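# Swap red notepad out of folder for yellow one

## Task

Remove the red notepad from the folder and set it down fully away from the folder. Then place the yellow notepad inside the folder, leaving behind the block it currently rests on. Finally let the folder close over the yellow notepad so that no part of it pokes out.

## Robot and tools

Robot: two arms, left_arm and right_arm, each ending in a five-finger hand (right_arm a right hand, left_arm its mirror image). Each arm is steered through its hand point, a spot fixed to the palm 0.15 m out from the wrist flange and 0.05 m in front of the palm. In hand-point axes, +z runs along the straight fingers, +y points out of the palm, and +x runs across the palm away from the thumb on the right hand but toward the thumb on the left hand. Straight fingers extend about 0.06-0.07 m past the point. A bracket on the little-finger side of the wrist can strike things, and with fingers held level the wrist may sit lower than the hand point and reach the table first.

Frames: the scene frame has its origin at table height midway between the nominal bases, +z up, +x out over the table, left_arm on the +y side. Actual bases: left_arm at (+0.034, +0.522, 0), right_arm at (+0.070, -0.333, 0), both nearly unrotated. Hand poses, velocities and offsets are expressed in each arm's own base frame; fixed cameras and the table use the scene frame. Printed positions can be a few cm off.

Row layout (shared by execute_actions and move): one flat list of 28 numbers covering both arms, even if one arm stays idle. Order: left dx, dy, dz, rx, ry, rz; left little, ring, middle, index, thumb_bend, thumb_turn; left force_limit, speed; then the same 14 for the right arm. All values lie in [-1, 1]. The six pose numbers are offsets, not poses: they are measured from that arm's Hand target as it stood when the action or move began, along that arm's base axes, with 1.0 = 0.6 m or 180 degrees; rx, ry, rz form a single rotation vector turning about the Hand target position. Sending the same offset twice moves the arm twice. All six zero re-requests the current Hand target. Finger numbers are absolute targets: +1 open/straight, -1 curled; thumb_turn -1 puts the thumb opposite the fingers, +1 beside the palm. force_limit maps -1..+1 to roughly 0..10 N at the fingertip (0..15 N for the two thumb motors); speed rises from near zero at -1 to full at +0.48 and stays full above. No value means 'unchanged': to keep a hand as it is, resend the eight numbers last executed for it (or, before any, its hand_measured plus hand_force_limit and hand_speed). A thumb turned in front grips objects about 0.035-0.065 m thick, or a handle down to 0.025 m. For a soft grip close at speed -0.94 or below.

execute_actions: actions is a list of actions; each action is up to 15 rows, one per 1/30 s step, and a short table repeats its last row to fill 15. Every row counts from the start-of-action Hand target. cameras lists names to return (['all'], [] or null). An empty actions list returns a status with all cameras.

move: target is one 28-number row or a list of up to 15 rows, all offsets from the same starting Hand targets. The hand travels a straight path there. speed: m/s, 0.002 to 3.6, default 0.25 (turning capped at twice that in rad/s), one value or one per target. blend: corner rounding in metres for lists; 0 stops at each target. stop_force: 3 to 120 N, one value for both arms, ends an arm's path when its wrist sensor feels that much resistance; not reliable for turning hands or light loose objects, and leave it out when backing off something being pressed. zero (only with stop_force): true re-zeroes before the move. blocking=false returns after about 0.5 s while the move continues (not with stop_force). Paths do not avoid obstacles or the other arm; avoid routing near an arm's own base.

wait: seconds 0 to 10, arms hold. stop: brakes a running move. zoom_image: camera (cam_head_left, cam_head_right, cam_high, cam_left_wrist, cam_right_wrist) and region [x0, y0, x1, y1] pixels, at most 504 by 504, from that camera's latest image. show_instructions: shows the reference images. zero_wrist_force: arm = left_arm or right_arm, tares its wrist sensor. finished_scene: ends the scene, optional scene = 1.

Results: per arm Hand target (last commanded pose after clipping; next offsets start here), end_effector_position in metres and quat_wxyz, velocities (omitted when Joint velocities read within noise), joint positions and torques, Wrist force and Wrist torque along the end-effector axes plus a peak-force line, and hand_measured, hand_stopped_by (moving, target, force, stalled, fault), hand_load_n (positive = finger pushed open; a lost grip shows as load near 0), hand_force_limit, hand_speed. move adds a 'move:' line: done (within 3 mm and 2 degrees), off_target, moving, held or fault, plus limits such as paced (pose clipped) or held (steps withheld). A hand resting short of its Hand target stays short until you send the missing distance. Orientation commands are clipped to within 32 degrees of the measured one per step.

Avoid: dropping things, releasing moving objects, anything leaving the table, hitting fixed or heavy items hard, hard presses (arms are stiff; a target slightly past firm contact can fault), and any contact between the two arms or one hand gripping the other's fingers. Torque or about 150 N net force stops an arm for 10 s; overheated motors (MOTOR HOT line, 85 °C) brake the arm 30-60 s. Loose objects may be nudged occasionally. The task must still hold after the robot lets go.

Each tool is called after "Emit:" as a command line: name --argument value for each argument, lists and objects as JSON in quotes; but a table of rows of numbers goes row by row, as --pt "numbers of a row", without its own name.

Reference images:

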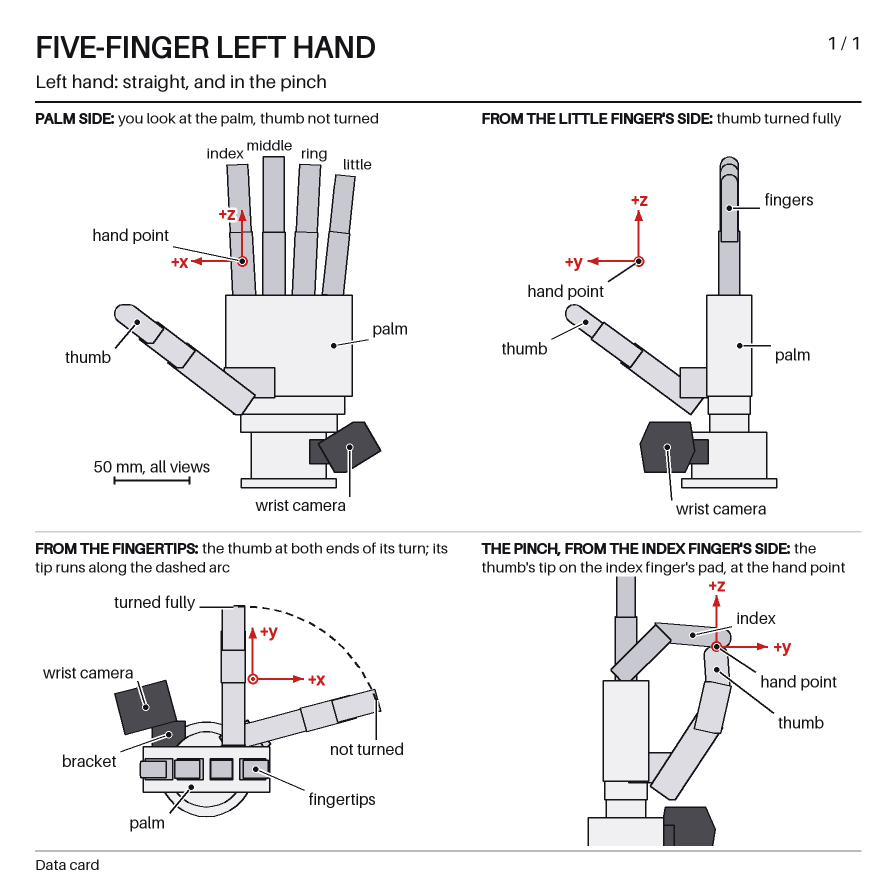

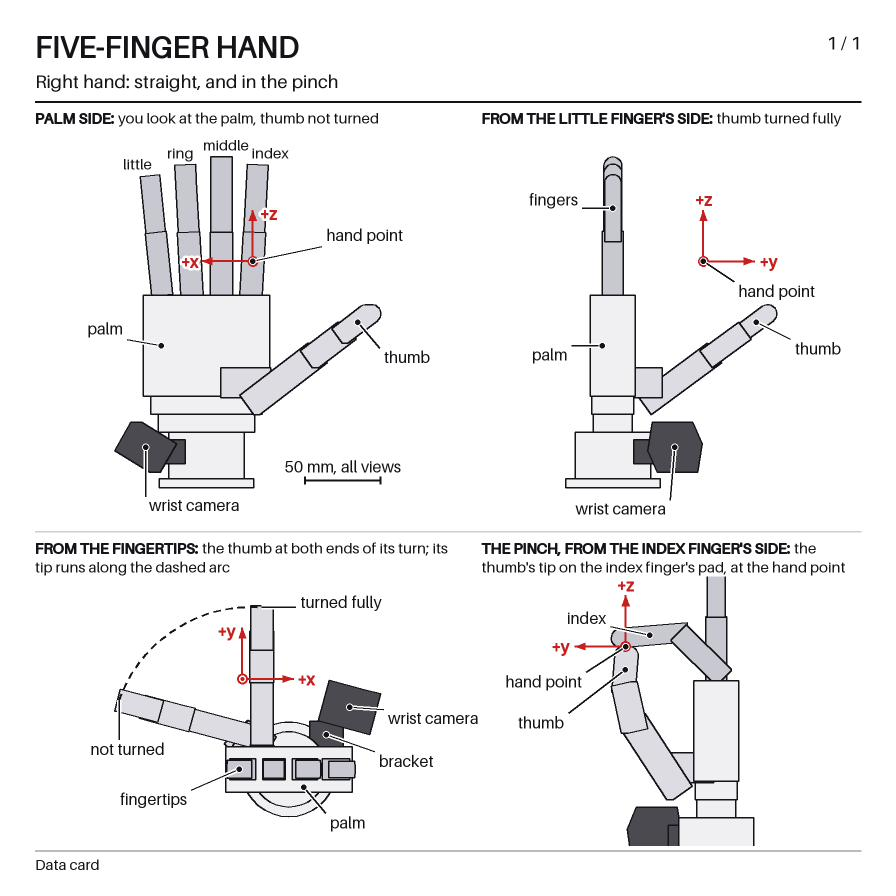

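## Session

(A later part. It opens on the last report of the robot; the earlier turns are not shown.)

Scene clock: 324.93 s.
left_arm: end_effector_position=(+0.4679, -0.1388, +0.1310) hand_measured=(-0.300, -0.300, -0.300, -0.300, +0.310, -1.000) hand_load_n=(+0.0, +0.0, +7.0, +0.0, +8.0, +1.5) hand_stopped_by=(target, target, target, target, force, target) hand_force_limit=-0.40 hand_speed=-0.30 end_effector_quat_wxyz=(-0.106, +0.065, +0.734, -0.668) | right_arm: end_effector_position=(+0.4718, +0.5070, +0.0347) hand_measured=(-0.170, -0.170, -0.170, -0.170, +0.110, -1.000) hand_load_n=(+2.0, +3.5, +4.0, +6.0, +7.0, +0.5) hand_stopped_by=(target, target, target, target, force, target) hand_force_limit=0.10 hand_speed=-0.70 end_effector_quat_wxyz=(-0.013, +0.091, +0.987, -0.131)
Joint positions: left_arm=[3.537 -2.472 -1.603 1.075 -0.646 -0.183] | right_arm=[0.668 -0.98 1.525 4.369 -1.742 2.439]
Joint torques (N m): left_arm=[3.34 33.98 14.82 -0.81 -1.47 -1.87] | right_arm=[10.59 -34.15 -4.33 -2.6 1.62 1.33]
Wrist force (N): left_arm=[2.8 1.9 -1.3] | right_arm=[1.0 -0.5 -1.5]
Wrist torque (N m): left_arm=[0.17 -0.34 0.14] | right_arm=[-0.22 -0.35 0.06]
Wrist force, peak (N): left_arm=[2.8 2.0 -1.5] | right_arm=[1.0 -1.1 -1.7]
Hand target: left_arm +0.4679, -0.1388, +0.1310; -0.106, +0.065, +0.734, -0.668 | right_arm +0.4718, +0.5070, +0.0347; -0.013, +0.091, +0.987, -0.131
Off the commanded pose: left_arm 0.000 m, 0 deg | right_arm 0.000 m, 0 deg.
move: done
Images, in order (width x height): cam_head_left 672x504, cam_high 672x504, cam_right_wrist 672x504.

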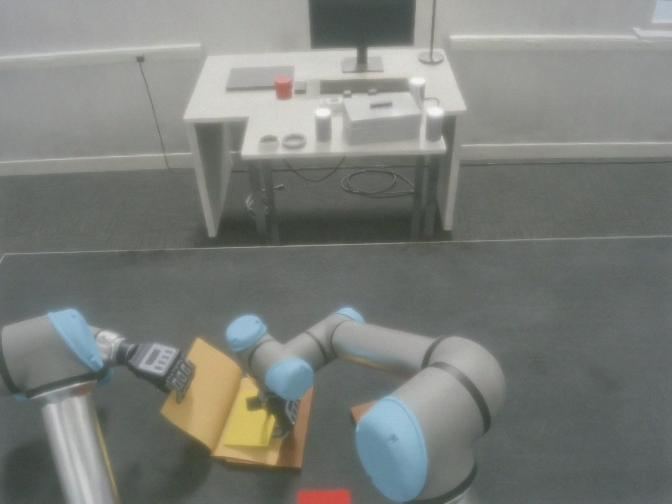

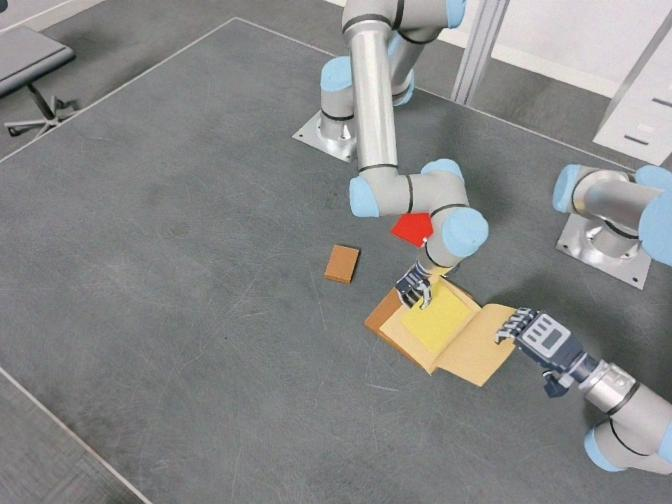

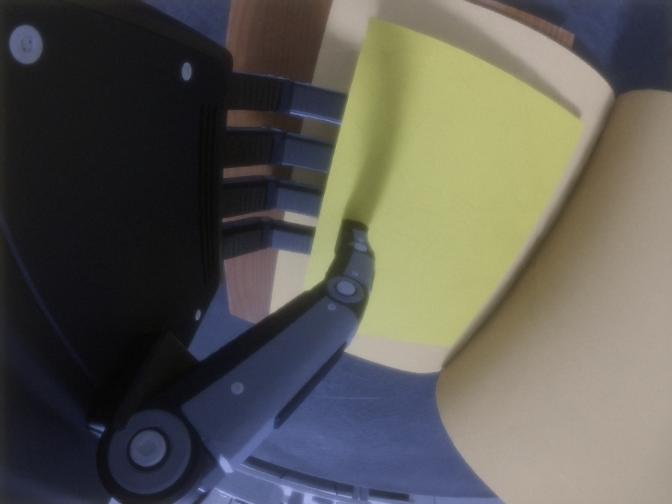

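Emit:
move --pt "0 0 0 0 0 0 -0.3 -0.3 -0.3 -0.3 0.2 -1 -0.4 -0.3 0 0 0.01 0 0 0 -0.17 -0.17 -0.17 -0.17 -0.25 -1 0.1 -0.7" --pt "0 0 0 0 0 0 -0.3 -0.3 -0.3 -0.3 0.2 -1 -0.4 -0.3 0.0148 -0.0027 0.01 0 0 0 -0.17 -0.17 -0.17 -0.17 -0.25 -1 0.1 -0.7" --pt "0 0 0 0 0 0 -0.3 -0.3 -0.3 -0.3 0.2 -1 -0.4 -0.3 0.0148 -0.0027 0.003 0 0 0 -0.17 -0.17 -0.17 -0.17 -0.25 -1 0.1 -0.7" --speed 0.04 --blend '[0.002,0.002,0]' --cameras '["cam_head_left","cam_high","cam_right_wrist"]'

Emit:
zoom_image --camera "cam_head_left" --region '[150, 320, 330, 480]'

Scene clock: 326.17 s.
left_arm: end_effector_position=(+0.4679, -0.1388, +0.1310) hand_measured=(-0.300, -0.300, -0.300, -0.300, +0.310, -1.000) hand_load_n=(+0.0, +0.0, +7.0, +0.0, +8.0, +1.0) hand_stopped_by=(target, target, target, target, force, target) hand_force_limit=-0.40 hand_speed=-0.30 end_effector_quat_wxyz=(-0.106, +0.065, +0.734, -0.668) | right_arm: end_effector_position=(+0.4806, +0.5054, +0.0366) hand_measured=(-0.170, -0.170, -0.170, -0.170, +0.110, -1.000) hand_load_n=(+1.5, +3.5, +2.5, +5.0, +8.0, +0.5) hand_stopped_by=(target, target, target, target, force, target) hand_force_limit=0.10 hand_speed=-0.70 end_effector_quat_wxyz=(-0.013, +0.091, +0.987, -0.131)
Joint positions: left_arm=[3.537 -2.472 -1.603 1.075 -0.646 -0.183] | right_arm=[0.658 -0.973 1.508 4.378 -1.743 2.429]
Joint torques (N m): left_arm=[2.47 33.76 14.84 -0.9 -1.43 -1.88] | right_arm=[-7.55 -37 -31.84 -2.91 -1.84 -1.87]
Wrist force (N): left_arm=[2.5 1.9 -1.3] | right_arm=[2.0 0.0 -0.7]
Wrist torque (N m): left_arm=[0.16 -0.35 0.14] | right_arm=[-0.22 -0.37 0.13]
Wrist force, peak (N): left_arm=[2.8 2.1 -1.1] | right_arm=[1.1 -0.8 -2.0]
Hand target: left_arm +0.4679, -0.1388, +0.1310; -0.106, +0.065, +0.734, -0.668 | right_arm +0.4807, +0.5054, +0.0365; -0.013, +0.091, +0.987, -0.131
Off the commanded pose: left_arm 0.000 m, 0 deg | right_arm 0.000 m, 0 deg.
move: done
Images, in order (width x height): cam_head_left 672x504, cam_high 672x504, cam_right_wrist 672x504.

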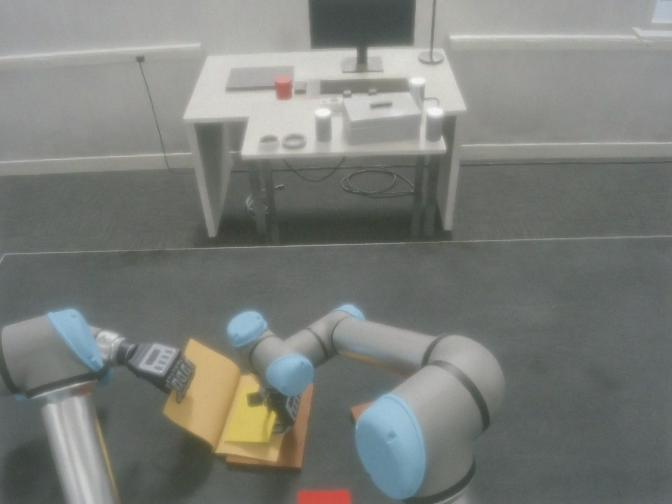

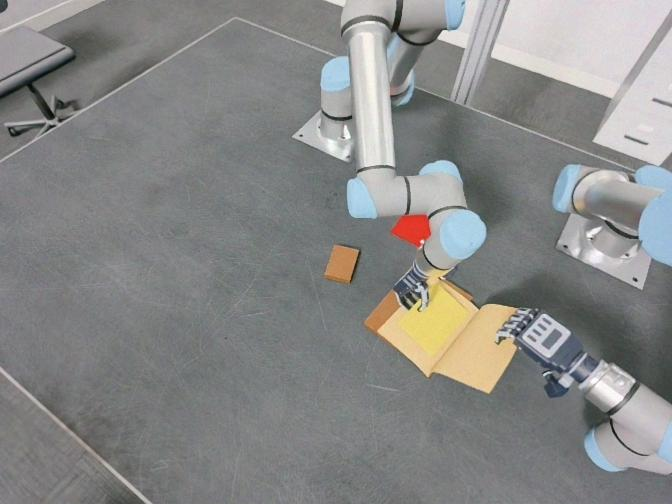

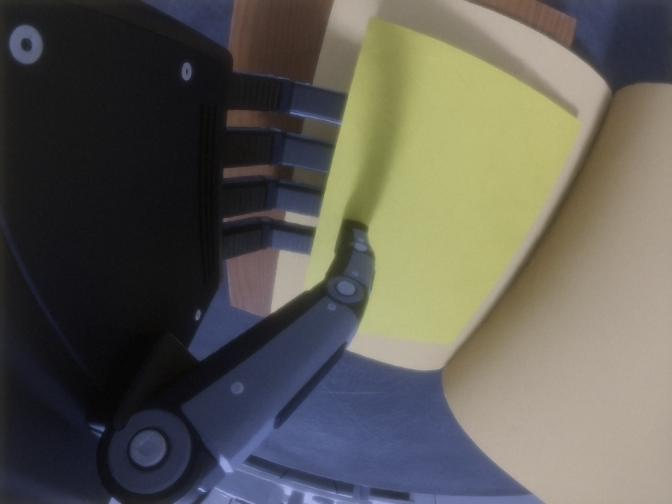

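Scaled by 2.800 from the camera's 672x504 image, which has a finer 960x720 frame.

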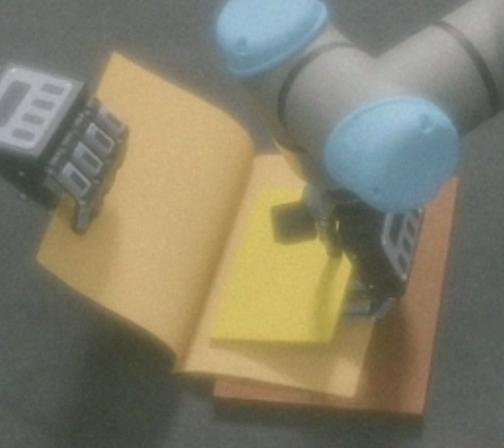

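Emit:
zoom_image --camera "cam_high" --region '[350, 220, 530, 400]'

Scaled by 2.800 from the camera's 672x504 image, which has a finer 960x720 frame.

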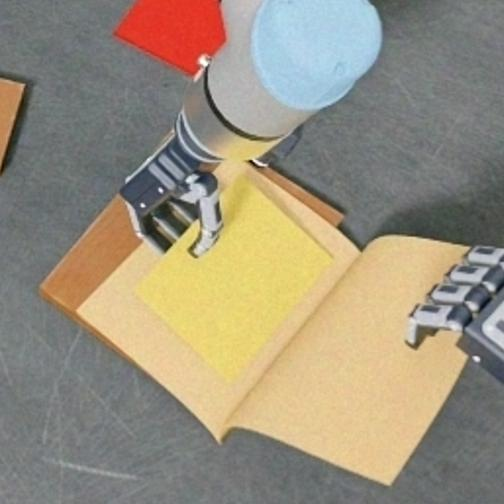

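Emit:
move --target '[0,0,0,0,0,0,-0.3,-0.3,-0.3,-0.3,0.2,-1,-0.4,-0.3,0,0,0,0,0,0,-0.17,-0.17,-0.17,-0.17,1,-1,0.1,-0.2]' --cameras '["cam_head_left","cam_high","cam_right_wrist"]'

Emit:
zoom_image --camera "cam_high" --region '[350, 220, 530, 400]'

Emit:
zoom_image --camera "cam_head_left" --region '[150, 320, 330, 480]'

Scene clock: 327.77 s.
left_arm: end_effector_position=(+0.4679, -0.1388, +0.1310) hand_measured=(-0.300, -0.300, -0.300, -0.300, +0.310, -1.000) hand_load_n=(+0.0, +0.0, +7.5, +0.0, +8.0, +1.0) hand_stopped_by=(target, target, target, target, force, target) hand_force_limit=-0.40 hand_speed=-0.30 end_effector_quat_wxyz=(-0.106, +0.065, +0.734, -0.668) | right_arm: end_effector_position=(+0.4807, +0.5054, +0.0365) hand_measured=(-0.170, -0.170, -0.170, -0.170, +1.000, -1.000) hand_load_n=(+0.0, +0.5, +0.0, +0.0, +0.0, +0.0) hand_stopped_by=(target, target, target, target, target, target) hand_force_limit=0.10 hand_speed=-0.20 end_effector_quat_wxyz=(-0.013, +0.091, +0.987, -0.131)
Joint positions: left_arm=[3.537 -2.472 -1.603 1.075 -0.646 -0.183] | right_arm=[0.658 -0.972 1.507 4.377 -1.744 2.429]
Joint torques (N m): left_arm=[3.23 34.24 14.52 -0.94 -1.4 -1.82] | right_arm=[-0.82 -43.84 -28.8 -0.46 1.5 -2.14]
Wrist force (N): left_arm=[2.6 1.9 -1.4] | right_arm=[0.6 0.4 0.8]
Wrist torque (N m): left_arm=[0.17 -0.32 0.12] | right_arm=[-0.01 -0.19 0.18]
Wrist force, peak (N): left_arm=[2.8 2.0 -1.5] | right_arm=[2.1 0.1 -1.2]
Hand target: left_arm +0.4679, -0.1388, +0.1310; -0.106, +0.065, +0.734, -0.668 | right_arm +0.4807, +0.5054, +0.0365; -0.013, +0.091, +0.987, -0.131
Off the commanded pose: left_arm 0.000 m, 0 deg | right_arm 0.000 m, 0 deg.
move: done
Images, in order (width x height): cam_head_left 672x504, cam_high 672x504, cam_right_wrist 672x504.

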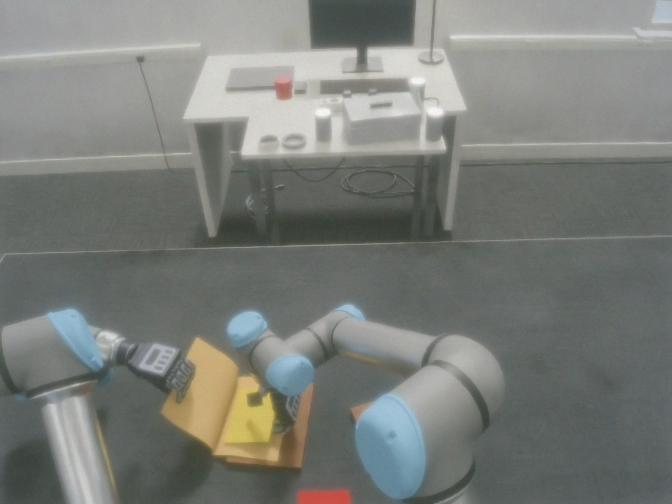

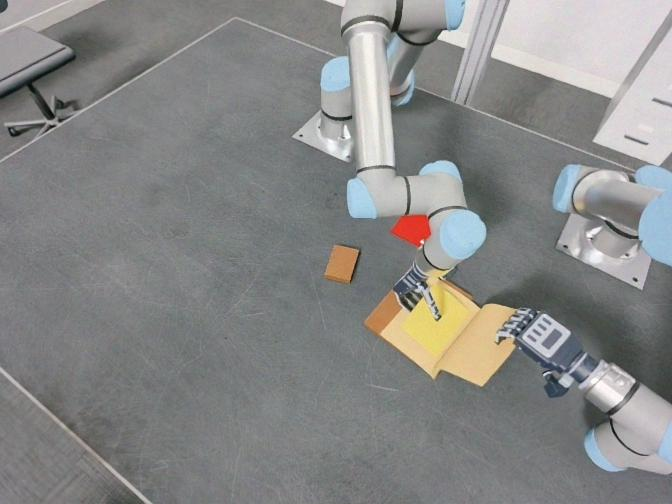

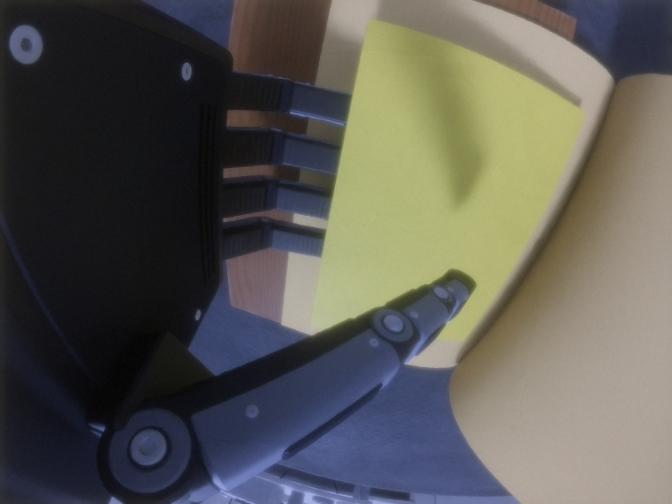

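Scaled by 2.800 from the camera's 672x504 image, which has a finer 960x720 frame.

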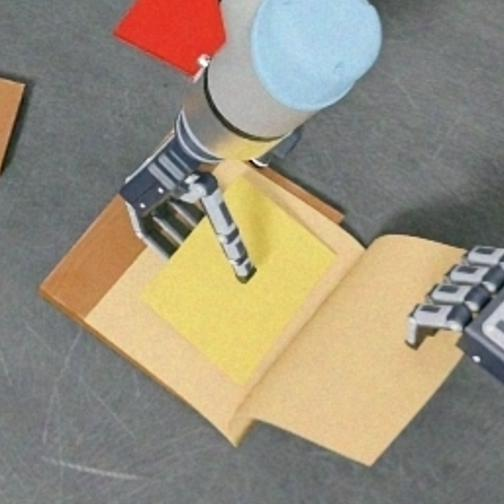

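Scaled by 2.800 from the camera's 672x504 image, which has a finer 960x720 frame.

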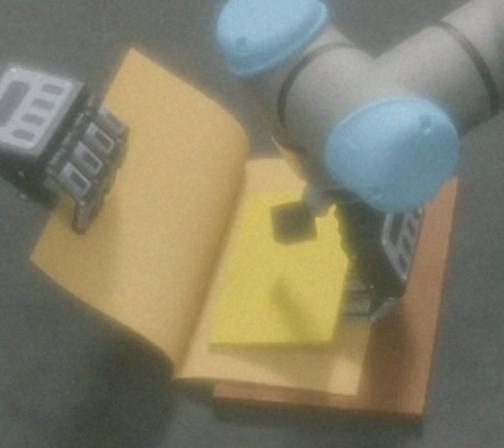

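Emit:
move --pt "0 0 0 0 0 0 -0.3 -0.3 -0.3 -0.3 0.2 -1 -0.4 -0.3 0 0 0.0133 0 0 0 -0.17 -0.17 -0.17 -0.17 1 -1 0.1 -0.2" --pt "0 0 0 0 0 0 -0.3 -0.3 -0.3 -0.3 0.2 -1 -0.4 -0.3 -0.003 -0.0164 0.0133 0 0 0 -0.17 -0.17 -0.17 -0.17 1 -1 0.1 -0.2" --speed 0.03 --cameras '["cam_head_left","cam_high","cam_right_wrist"]'

Emit:
zoom_image --camera "cam_high" --region '[350, 220, 530, 400]'

Emit:
zoom_image --camera "cam_head_left" --region '[150, 320, 330, 480]'

Scene clock: 329.57 s.
left_arm: end_effector_position=(+0.4679, -0.1388, +0.1310) hand_measured=(-0.300, -0.300, -0.300, -0.300, +0.310, -1.000) hand_load_n=(+0.0, +0.5, +7.5, +0.0, +8.0, +1.5) hand_stopped_by=(target, target, target, target, force, target) hand_force_limit=-0.40 hand_speed=-0.30 end_effector_quat_wxyz=(-0.106, +0.065, +0.734, -0.668) | right_arm: end_effector_position=(+0.4789, +0.4956, +0.0445) hand_measured=(-0.170, -0.170, -0.170, -0.170, +1.000, -1.000) hand_load_n=(+0.0, +0.5, +0.0, +0.0, +0.0, +0.0) hand_stopped_by=(target, target, target, target, target, target) hand_force_limit=0.10 hand_speed=-0.20 end_effector_quat_wxyz=(-0.013, +0.091, +0.987, -0.131)
Joint positions: left_arm=[3.537 -2.472 -1.603 1.075 -0.646 -0.183] | right_arm=[0.648 -0.999 1.53 4.38 -1.745 2.419]
Joint torques (N m): left_arm=[2.33 34.5 14.5 -0.87 -1.34 -1.84] | right_arm=[-5.98 -56.1 -5.8 -2.84 -1.49 -2]
Wrist force (N): left_arm=[2.7 1.9 -1.2] | right_arm=[0.6 0.7 1.3]
Wrist torque (N m): left_arm=[0.16 -0.32 0.12] | right_arm=[0.02 -0.21 0.19]
Wrist force, peak (N): left_arm=[2.8 2.2 -1.4] | right_arm=[1.0 0.6 1.2]
Hand target: left_arm +0.4679, -0.1388, +0.1310; -0.106, +0.065, +0.734, -0.668 | right_arm +0.4789, +0.4955, +0.0445; -0.013, +0.091, +0.987, -0.131
Off the commanded pose: left_arm 0.000 m, 0 deg | right_arm 0.000 m, 0 deg.
move: done
Images, in order (width x height): cam_head_left 672x504, cam_high 672x504, cam_right_wrist 672x504.

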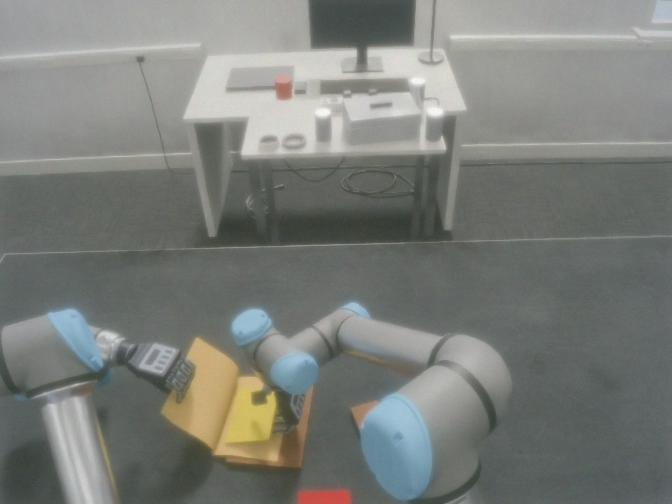

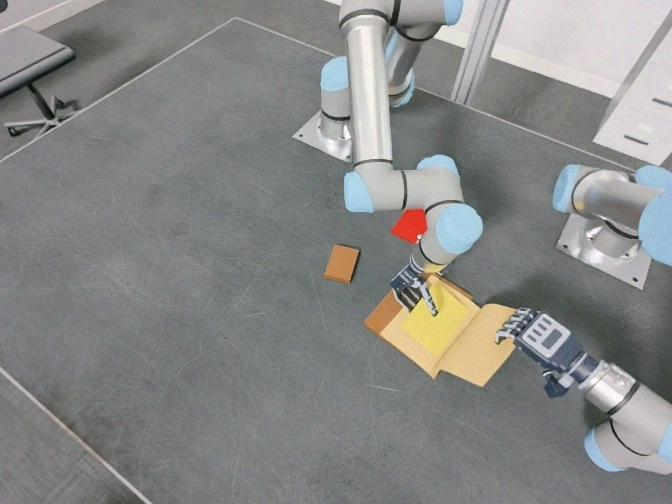

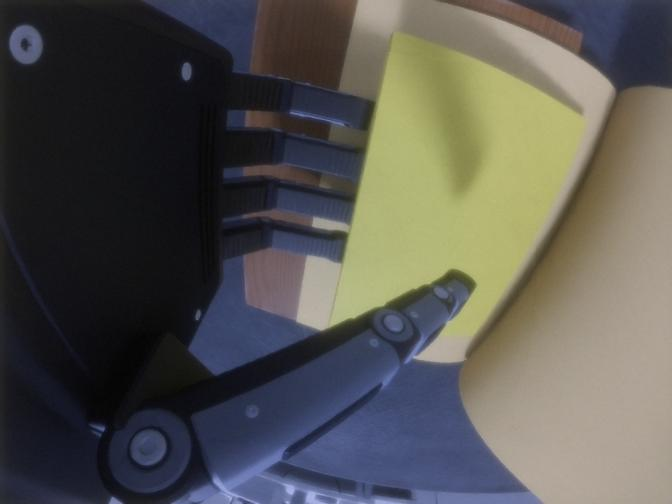

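Scaled by 2.800 from the camera's 672x504 image, which has a finer 960x720 frame.

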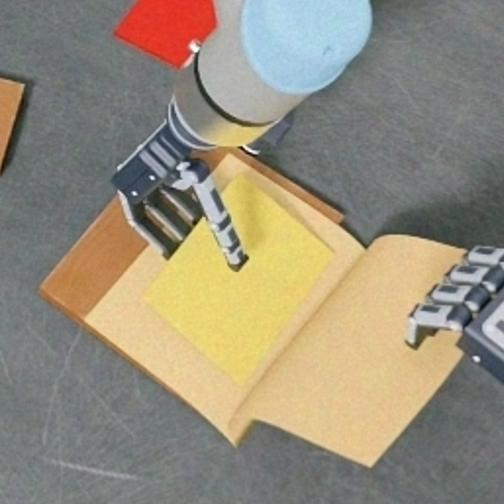

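Scaled by 2.800 from the camera's 672x504 image, which has a finer 960x720 frame.

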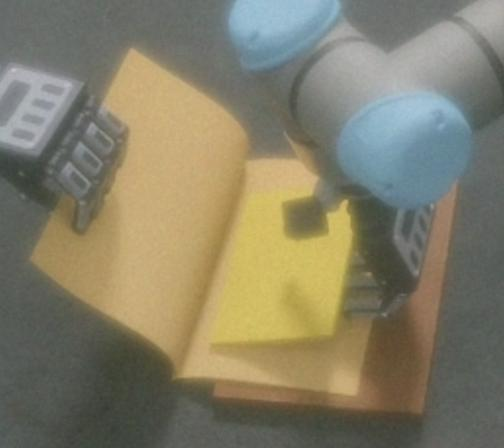

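Emit:
move --pt "0 0 0 0 0 0 -0.3 -0.3 -0.3 -0.3 0.2 -1 -0.4 -0.3 -0.0012 -0.0066 -0.02 0 0 0 -0.17 -0.17 -0.17 -0.17 1 -1 0.1 -0.2" --pt "0 0 0 0 0 0 -0.3 -0.3 -0.3 -0.3 0.2 -1 -0.4 -0.3 -0.0043 -0.023 -0.0205 0 0 0 -0.17 -0.17 -0.17 -0.17 1 -1 0.1 -0.2" --speed 0.03 --stop_force 4 --cameras '["cam_head_left","cam_high","cam_right_wrist"]'

Emit:
zoom_image --camera "cam_high" --region '[350, 220, 530, 400]'

Emit:
zoom_image --camera "cam_head_left" --region '[150, 320, 330, 480]'

Scene clock: 331.50 s.
left_arm: end_effector_position=(+0.4679, -0.1388, +0.1310) hand_measured=(-0.300, -0.300, -0.300, -0.300, +0.310, -1.000) hand_load_n=(+0.0, +0.0, +7.0, +0.0, +8.0, +1.5) hand_stopped_by=(target, target, target, target, force, target) hand_force_limit=-0.40 hand_speed=-0.30 end_effector_quat_wxyz=(-0.106, +0.065, +0.734, -0.668) | right_arm: end_effector_position=(+0.4763, +0.4817, +0.0322) hand_measured=(-0.170, -0.170, -0.170, -0.170, +1.000, -1.000) hand_load_n=(+0.0, +0.0, +0.0, +0.0, +0.0, +0.0) hand_stopped_by=(target, target, target, target, target, target) hand_force_limit=0.10 hand_speed=-0.20 end_effector_quat_wxyz=(-0.013, +0.091, +0.987, -0.131)
Joint positions: left_arm=[3.537 -2.472 -1.603 1.075 -0.646 -0.183] | right_arm=[0.633 -1.009 1.583 4.334 -1.748 2.405]
Joint torques (N m): left_arm=[2.42 34.63 14.38 -0.85 -1.33 -1.8] | right_arm=[-6.72 -54.56 -4.57 -3 -1.47 -2.12]
Wrist force (N): left_arm=[2.9 2.0 -1.2] | right_arm=[0.7 0.2 0.7]
Wrist torque (N m): left_arm=[0.19 -0.35 0.13] | right_arm=[0.00 -0.20 0.16]
Wrist force, peak (N): left_arm=[2.9 2.0 -1.2] | right_arm=[0.8 0.4 1.4]
Hand target: left_arm +0.4679, -0.1388, +0.1310; -0.106, +0.065, +0.734, -0.668 | right_arm +0.4763, +0.4817, +0.0322; -0.013, +0.091, +0.987, -0.131
Off the commanded pose: left_arm 0.000 m, 0 deg | right_arm 0.000 m, 0 deg.
move: done
Images, in order (width x height): cam_head_left 672x504, cam_high 672x504, cam_right_wrist 672x504.

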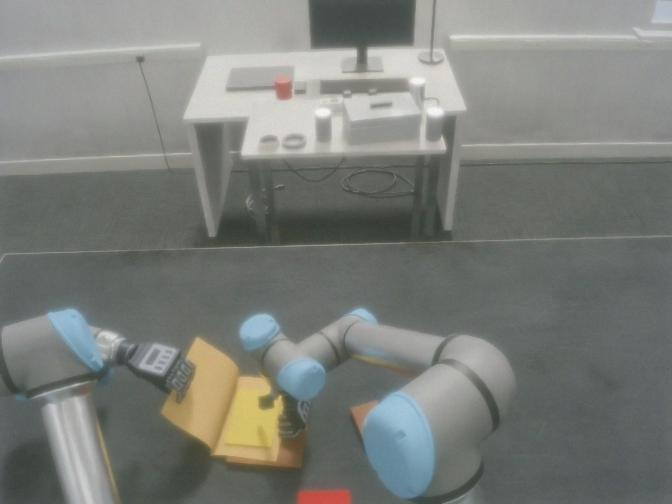

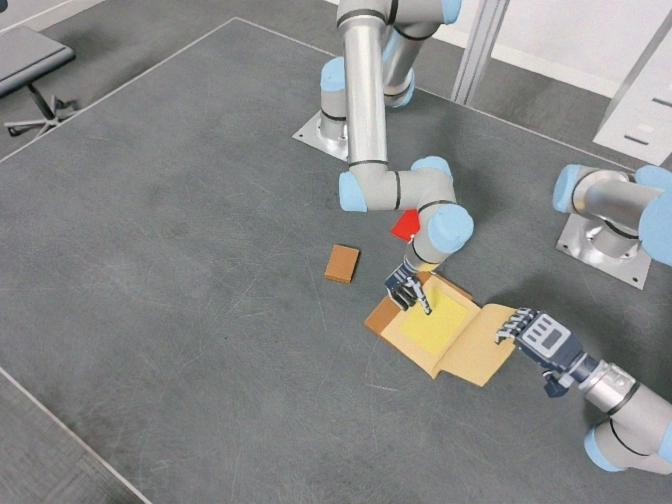

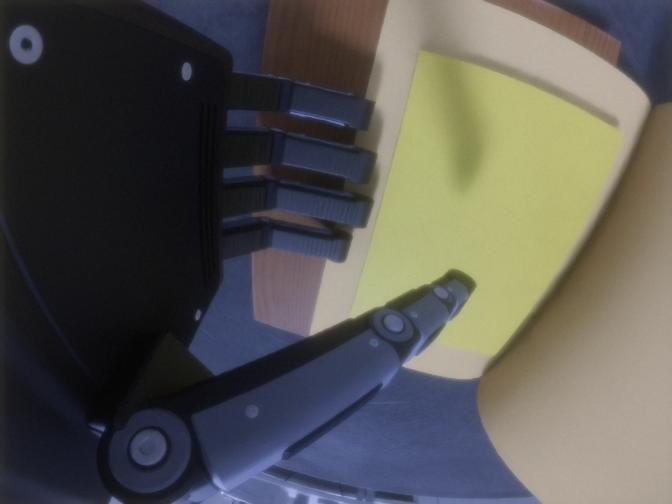

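Scaled by 2.800 from the camera's 672x504 image, which has a finer 960x720 frame.

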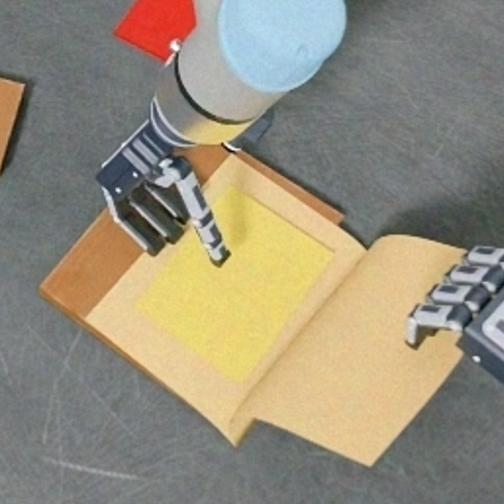

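Scaled by 2.800 from the camera's 672x504 image, which has a finer 960x720 frame.

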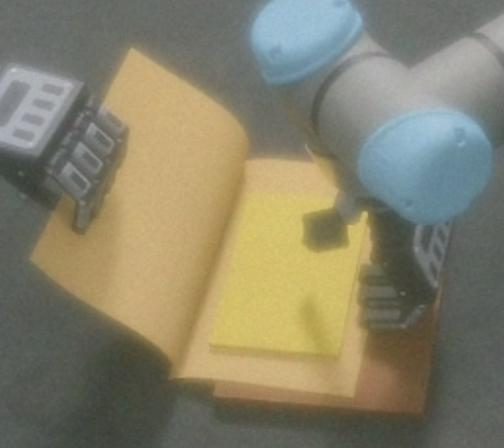

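Emit:
move --pt "0 0 0 0 0 0 -0.3 -0.3 -0.3 -0.3 0.2 -1 -0.4 -0.3 -0.0123 -0.0655 0.05 0 0 0 -0.17 -0.17 -0.17 -0.17 1 -1 0.1 -0.2" --pt "0 0 0 0 0 0 -0.3 -0.3 -0.3 -0.3 0.2 -1 -0.4 -0.3 0.0 -0.5 0.28 0 0 0 -0.17 -0.17 -0.17 -0.17 1 -1 0.1 -0.2" --speed '[0.08,0.25]' --blend '[0.02,0]' --cameras '["all"]'

Emit:
zoom_image --camera "cam_high" --region '[350, 220, 530, 400]'

Emit:
zoom_image --camera "cam_head_left" --region '[150, 320, 330, 480]'

Scene clock: 335.53 s.
left_arm: end_effector_position=(+0.4679, -0.1388, +0.1310) hand_measured=(-0.300, -0.300, -0.300, -0.300, +0.310, -1.000) hand_load_n=(+0.0, +0.0, +7.5, +0.0, +8.5, +1.5) hand_stopped_by=(target, target, target, target, force, target) hand_force_limit=-0.40 hand_speed=-0.30 end_effector_quat_wxyz=(-0.106, +0.065, +0.734, -0.668) | right_arm: end_effector_position=(+0.4763, +0.1818, +0.2001) hand_measured=(-0.170, -0.170, -0.170, -0.170, +1.000, -1.000) hand_load_n=(+0.0, +0.0, +0.0, +0.0, +0.0, +0.5) hand_stopped_by=(target, target, target, target, target, target) hand_force_limit=0.10 hand_speed=-0.20 end_effector_quat_wxyz=(-0.013, +0.091, +0.987, -0.131)
Joint positions: left_arm=[3.537 -2.472 -1.603 1.075 -0.646 -0.183] | right_arm=[0.133 -1.577 1.892 4.484 -1.82 1.897]
Joint torques (N m): left_arm=[1.9 34.45 14.44 -0.76 -1.32 -1.77] | right_arm=[-6.92 -33.7 -7.05 -0.74 1.55 -2.19]
Wrist force (N): left_arm=[2.7 1.8 -1.4] | right_arm=[0.6 0.7 0.9]
Wrist torque (N m): left_arm=[0.16 -0.33 0.12] | right_arm=[0.04 -0.20 0.17]
Wrist force, peak (N): left_arm=[3.0 1.8 -1.4] | right_arm=[0.4 1.3 1.1]
Hand target: left_arm +0.4679, -0.1388, +0.1310; -0.106, +0.065, +0.734, -0.668 | right_arm +0.4763, +0.1817, +0.2002; -0.013, +0.091, +0.987, -0.131
Off the commanded pose: left_arm 0.000 m, 0 deg | right_arm 0.000 m, 0 deg.
move: done

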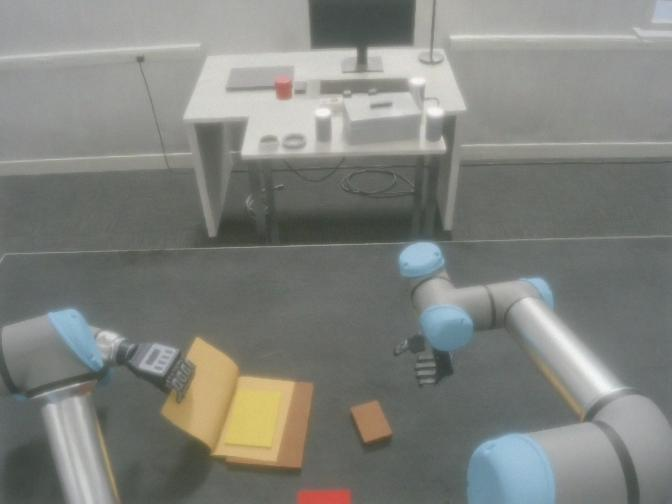

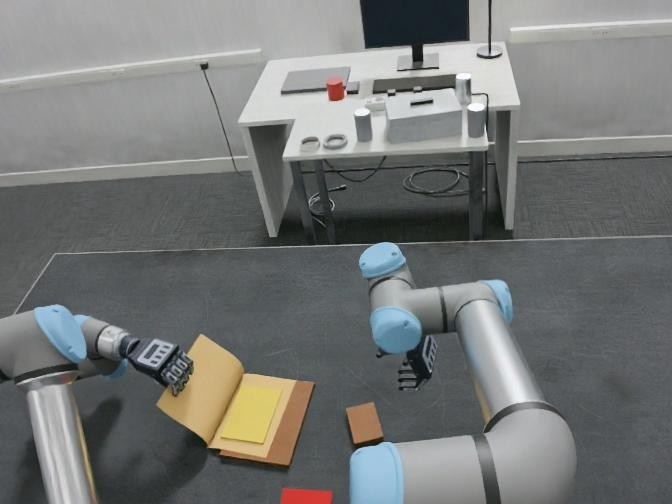

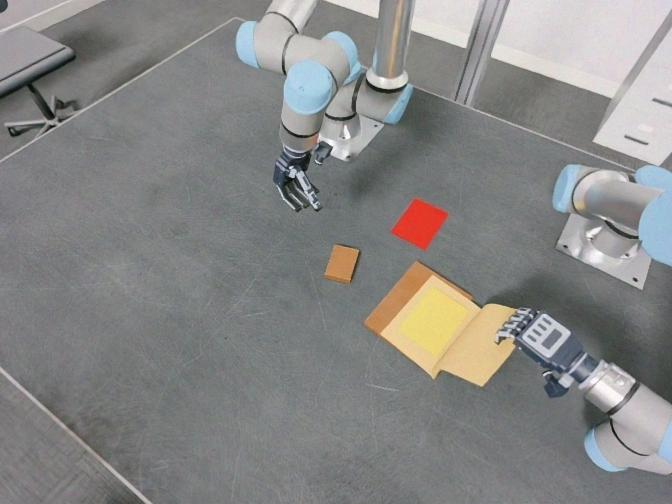

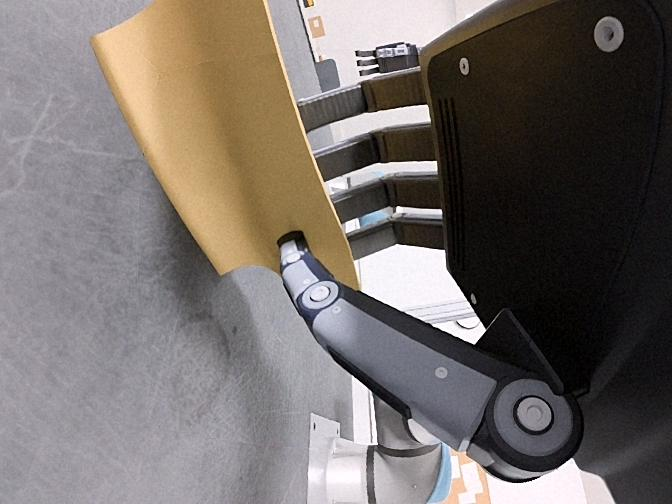

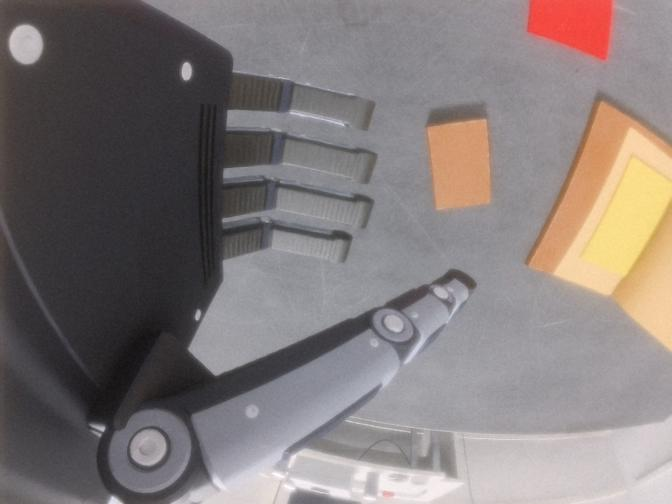

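Scaled by 2.800 from the camera's 672x504 image, which has a finer 960x720 frame.

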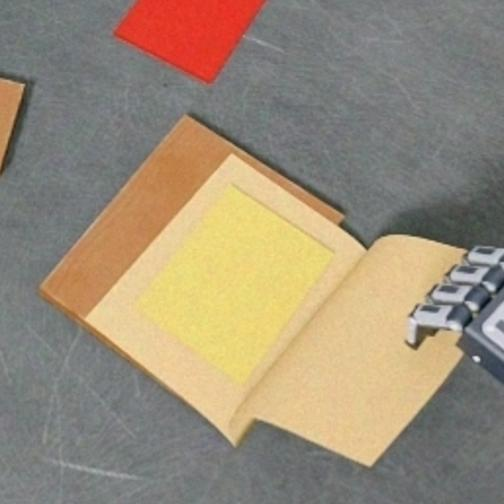

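Scaled by 2.800 from the camera's 672x504 image, which has a finer 960x720 frame.

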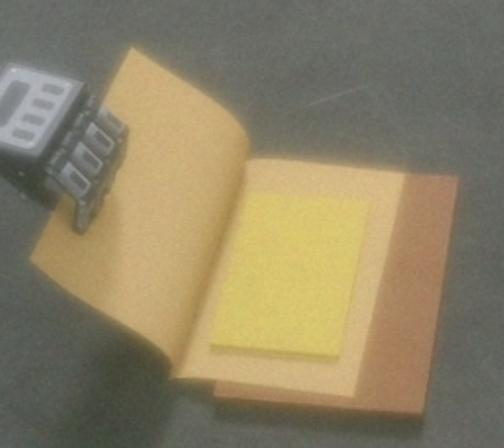

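Emit:
move --pt "-0.0090 -0.0728 0.0617 -0.0540 0.0128 0.0094 -0.3 -0.3 -0.3 -0.3 0.2 -1 -0.4 -0.3 0 0 0 0 0 0 -0.17 -0.17 -0.17 -0.17 1 -1 0.1 -0.2" --pt "-0.0215 -0.1720 0.0700 0.0271 -0.0062 0.0092 -0.3 -0.3 -0.3 -0.3 0.2 -1 -0.4 -0.3 0 0 0 0 0 0 -0.17 -0.17 -0.17 -0.17 1 -1 0.1 -0.2" --speed 0.08 --blend '[0.02,0]' --cameras '["all"]'

Emit:
zoom_image --camera "cam_high" --region '[350, 220, 530, 400]'

Scene clock: 339.20 s.
left_arm: end_effector_position=(+0.4550, -0.2420, +0.1730) hand_measured=(-0.300, -0.300, -0.300, -0.300, +0.310, -1.000) hand_load_n=(+0.0, +0.0, +7.5, +0.0, +8.0, +1.5) hand_stopped_by=(target, target, target, target, force, target) hand_force_limit=-0.40 hand_speed=-0.30 end_effector_quat_wxyz=(-0.092, +0.057, +0.763, -0.637) | right_arm: end_effector_position=(+0.4763, +0.1817, +0.2002) hand_measured=(-0.170, -0.170, -0.170, -0.170, +1.000, -1.000) hand_load_n=(+0.0, +0.0, +0.0, +0.0, +0.0, +0.0) hand_stopped_by=(target, target, target, target, target, target) hand_force_limit=0.10 hand_speed=-0.20 end_effector_quat_wxyz=(-0.013, +0.091, +0.987, -0.131)
Joint positions: left_arm=[3.356 -2.338 -1.625 1.217 -0.464 -0.427] | right_arm=[0.133 -1.577 1.892 4.484 -1.82 1.897]
Joint torques (N m): left_arm=[-10.99 49.15 21.31 -0.09 2.92 -2.08] | right_arm=[-7.58 -31.68 -8.44 -0.62 1.42 -2.01]
Wrist force (N): left_arm=[2.7 2.5 -1.2] | right_arm=[0.8 0.7 0.8]
Wrist torque (N m): left_arm=[0.18 -0.31 0.09] | right_arm=[0.05 -0.23 0.19]
Wrist force, peak (N): left_arm=[2.9 2.4 -2.0] | right_arm=[1.1 0.7 0.7]
Hand target: left_arm +0.4550, -0.2420, +0.1730; -0.092, +0.057, +0.763, -0.637 | right_arm +0.4763, +0.1817, +0.2002; -0.013, +0.091, +0.987, -0.131
Off the commanded pose: left_arm 0.000 m, 0 deg | right_arm 0.000 m, 0 deg.
move: done

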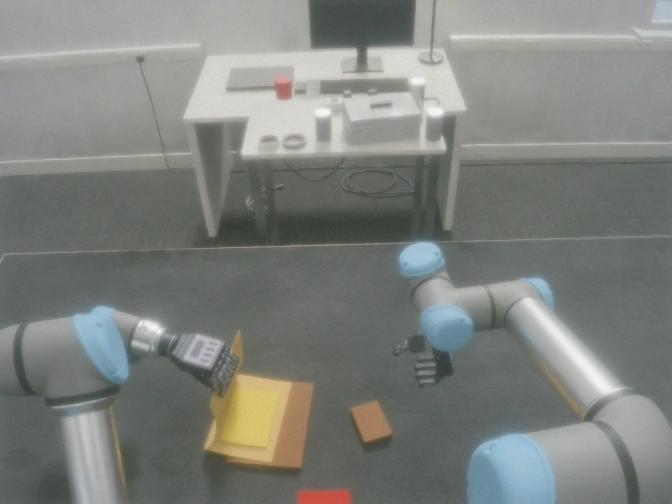

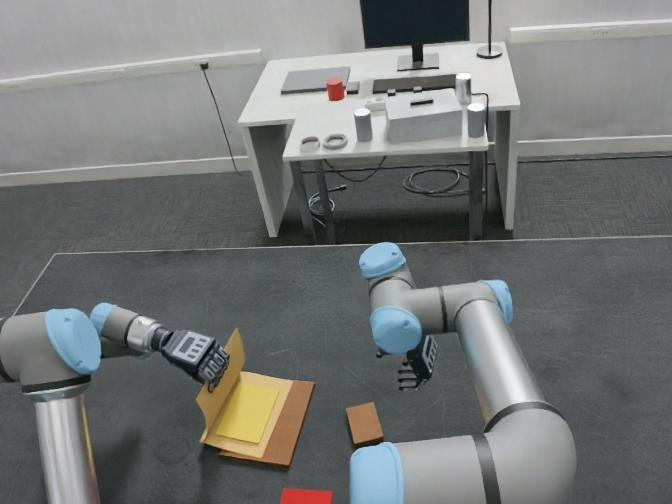

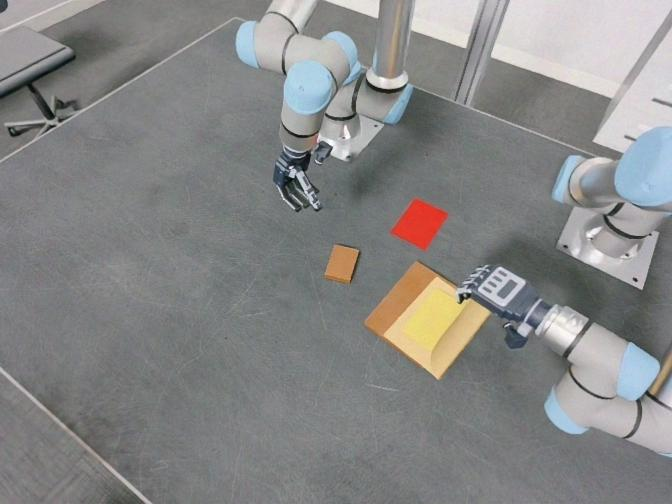

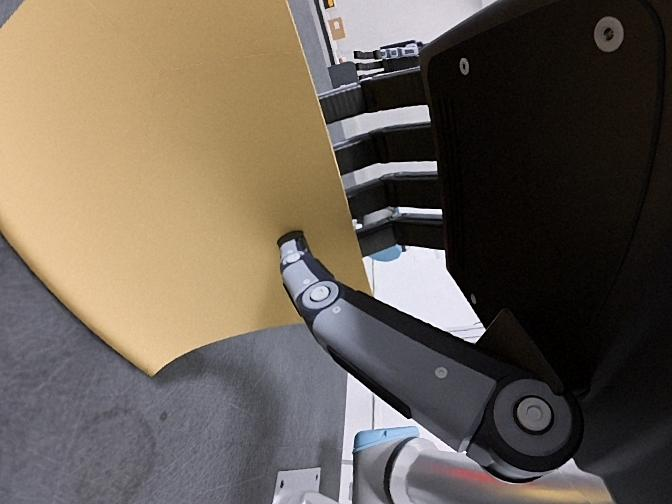

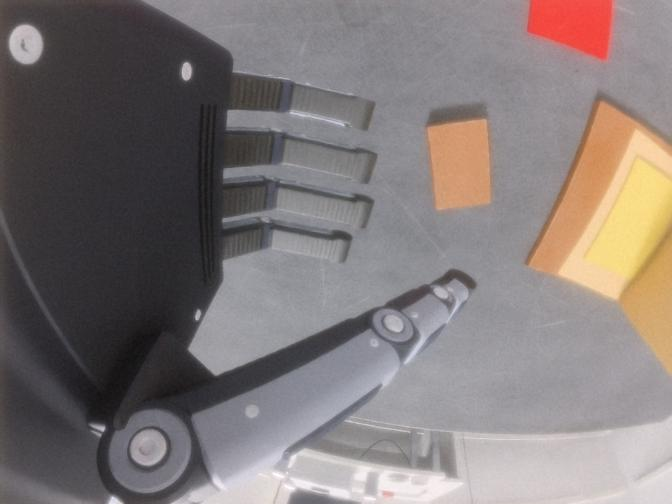

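Scaled by 2.800 from the camera's 672x504 image, which has a finer 960x720 frame.

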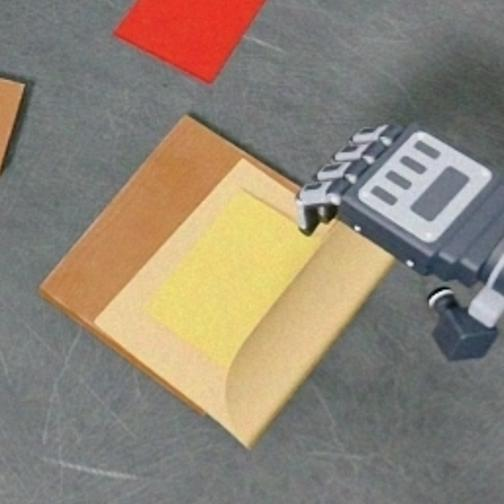

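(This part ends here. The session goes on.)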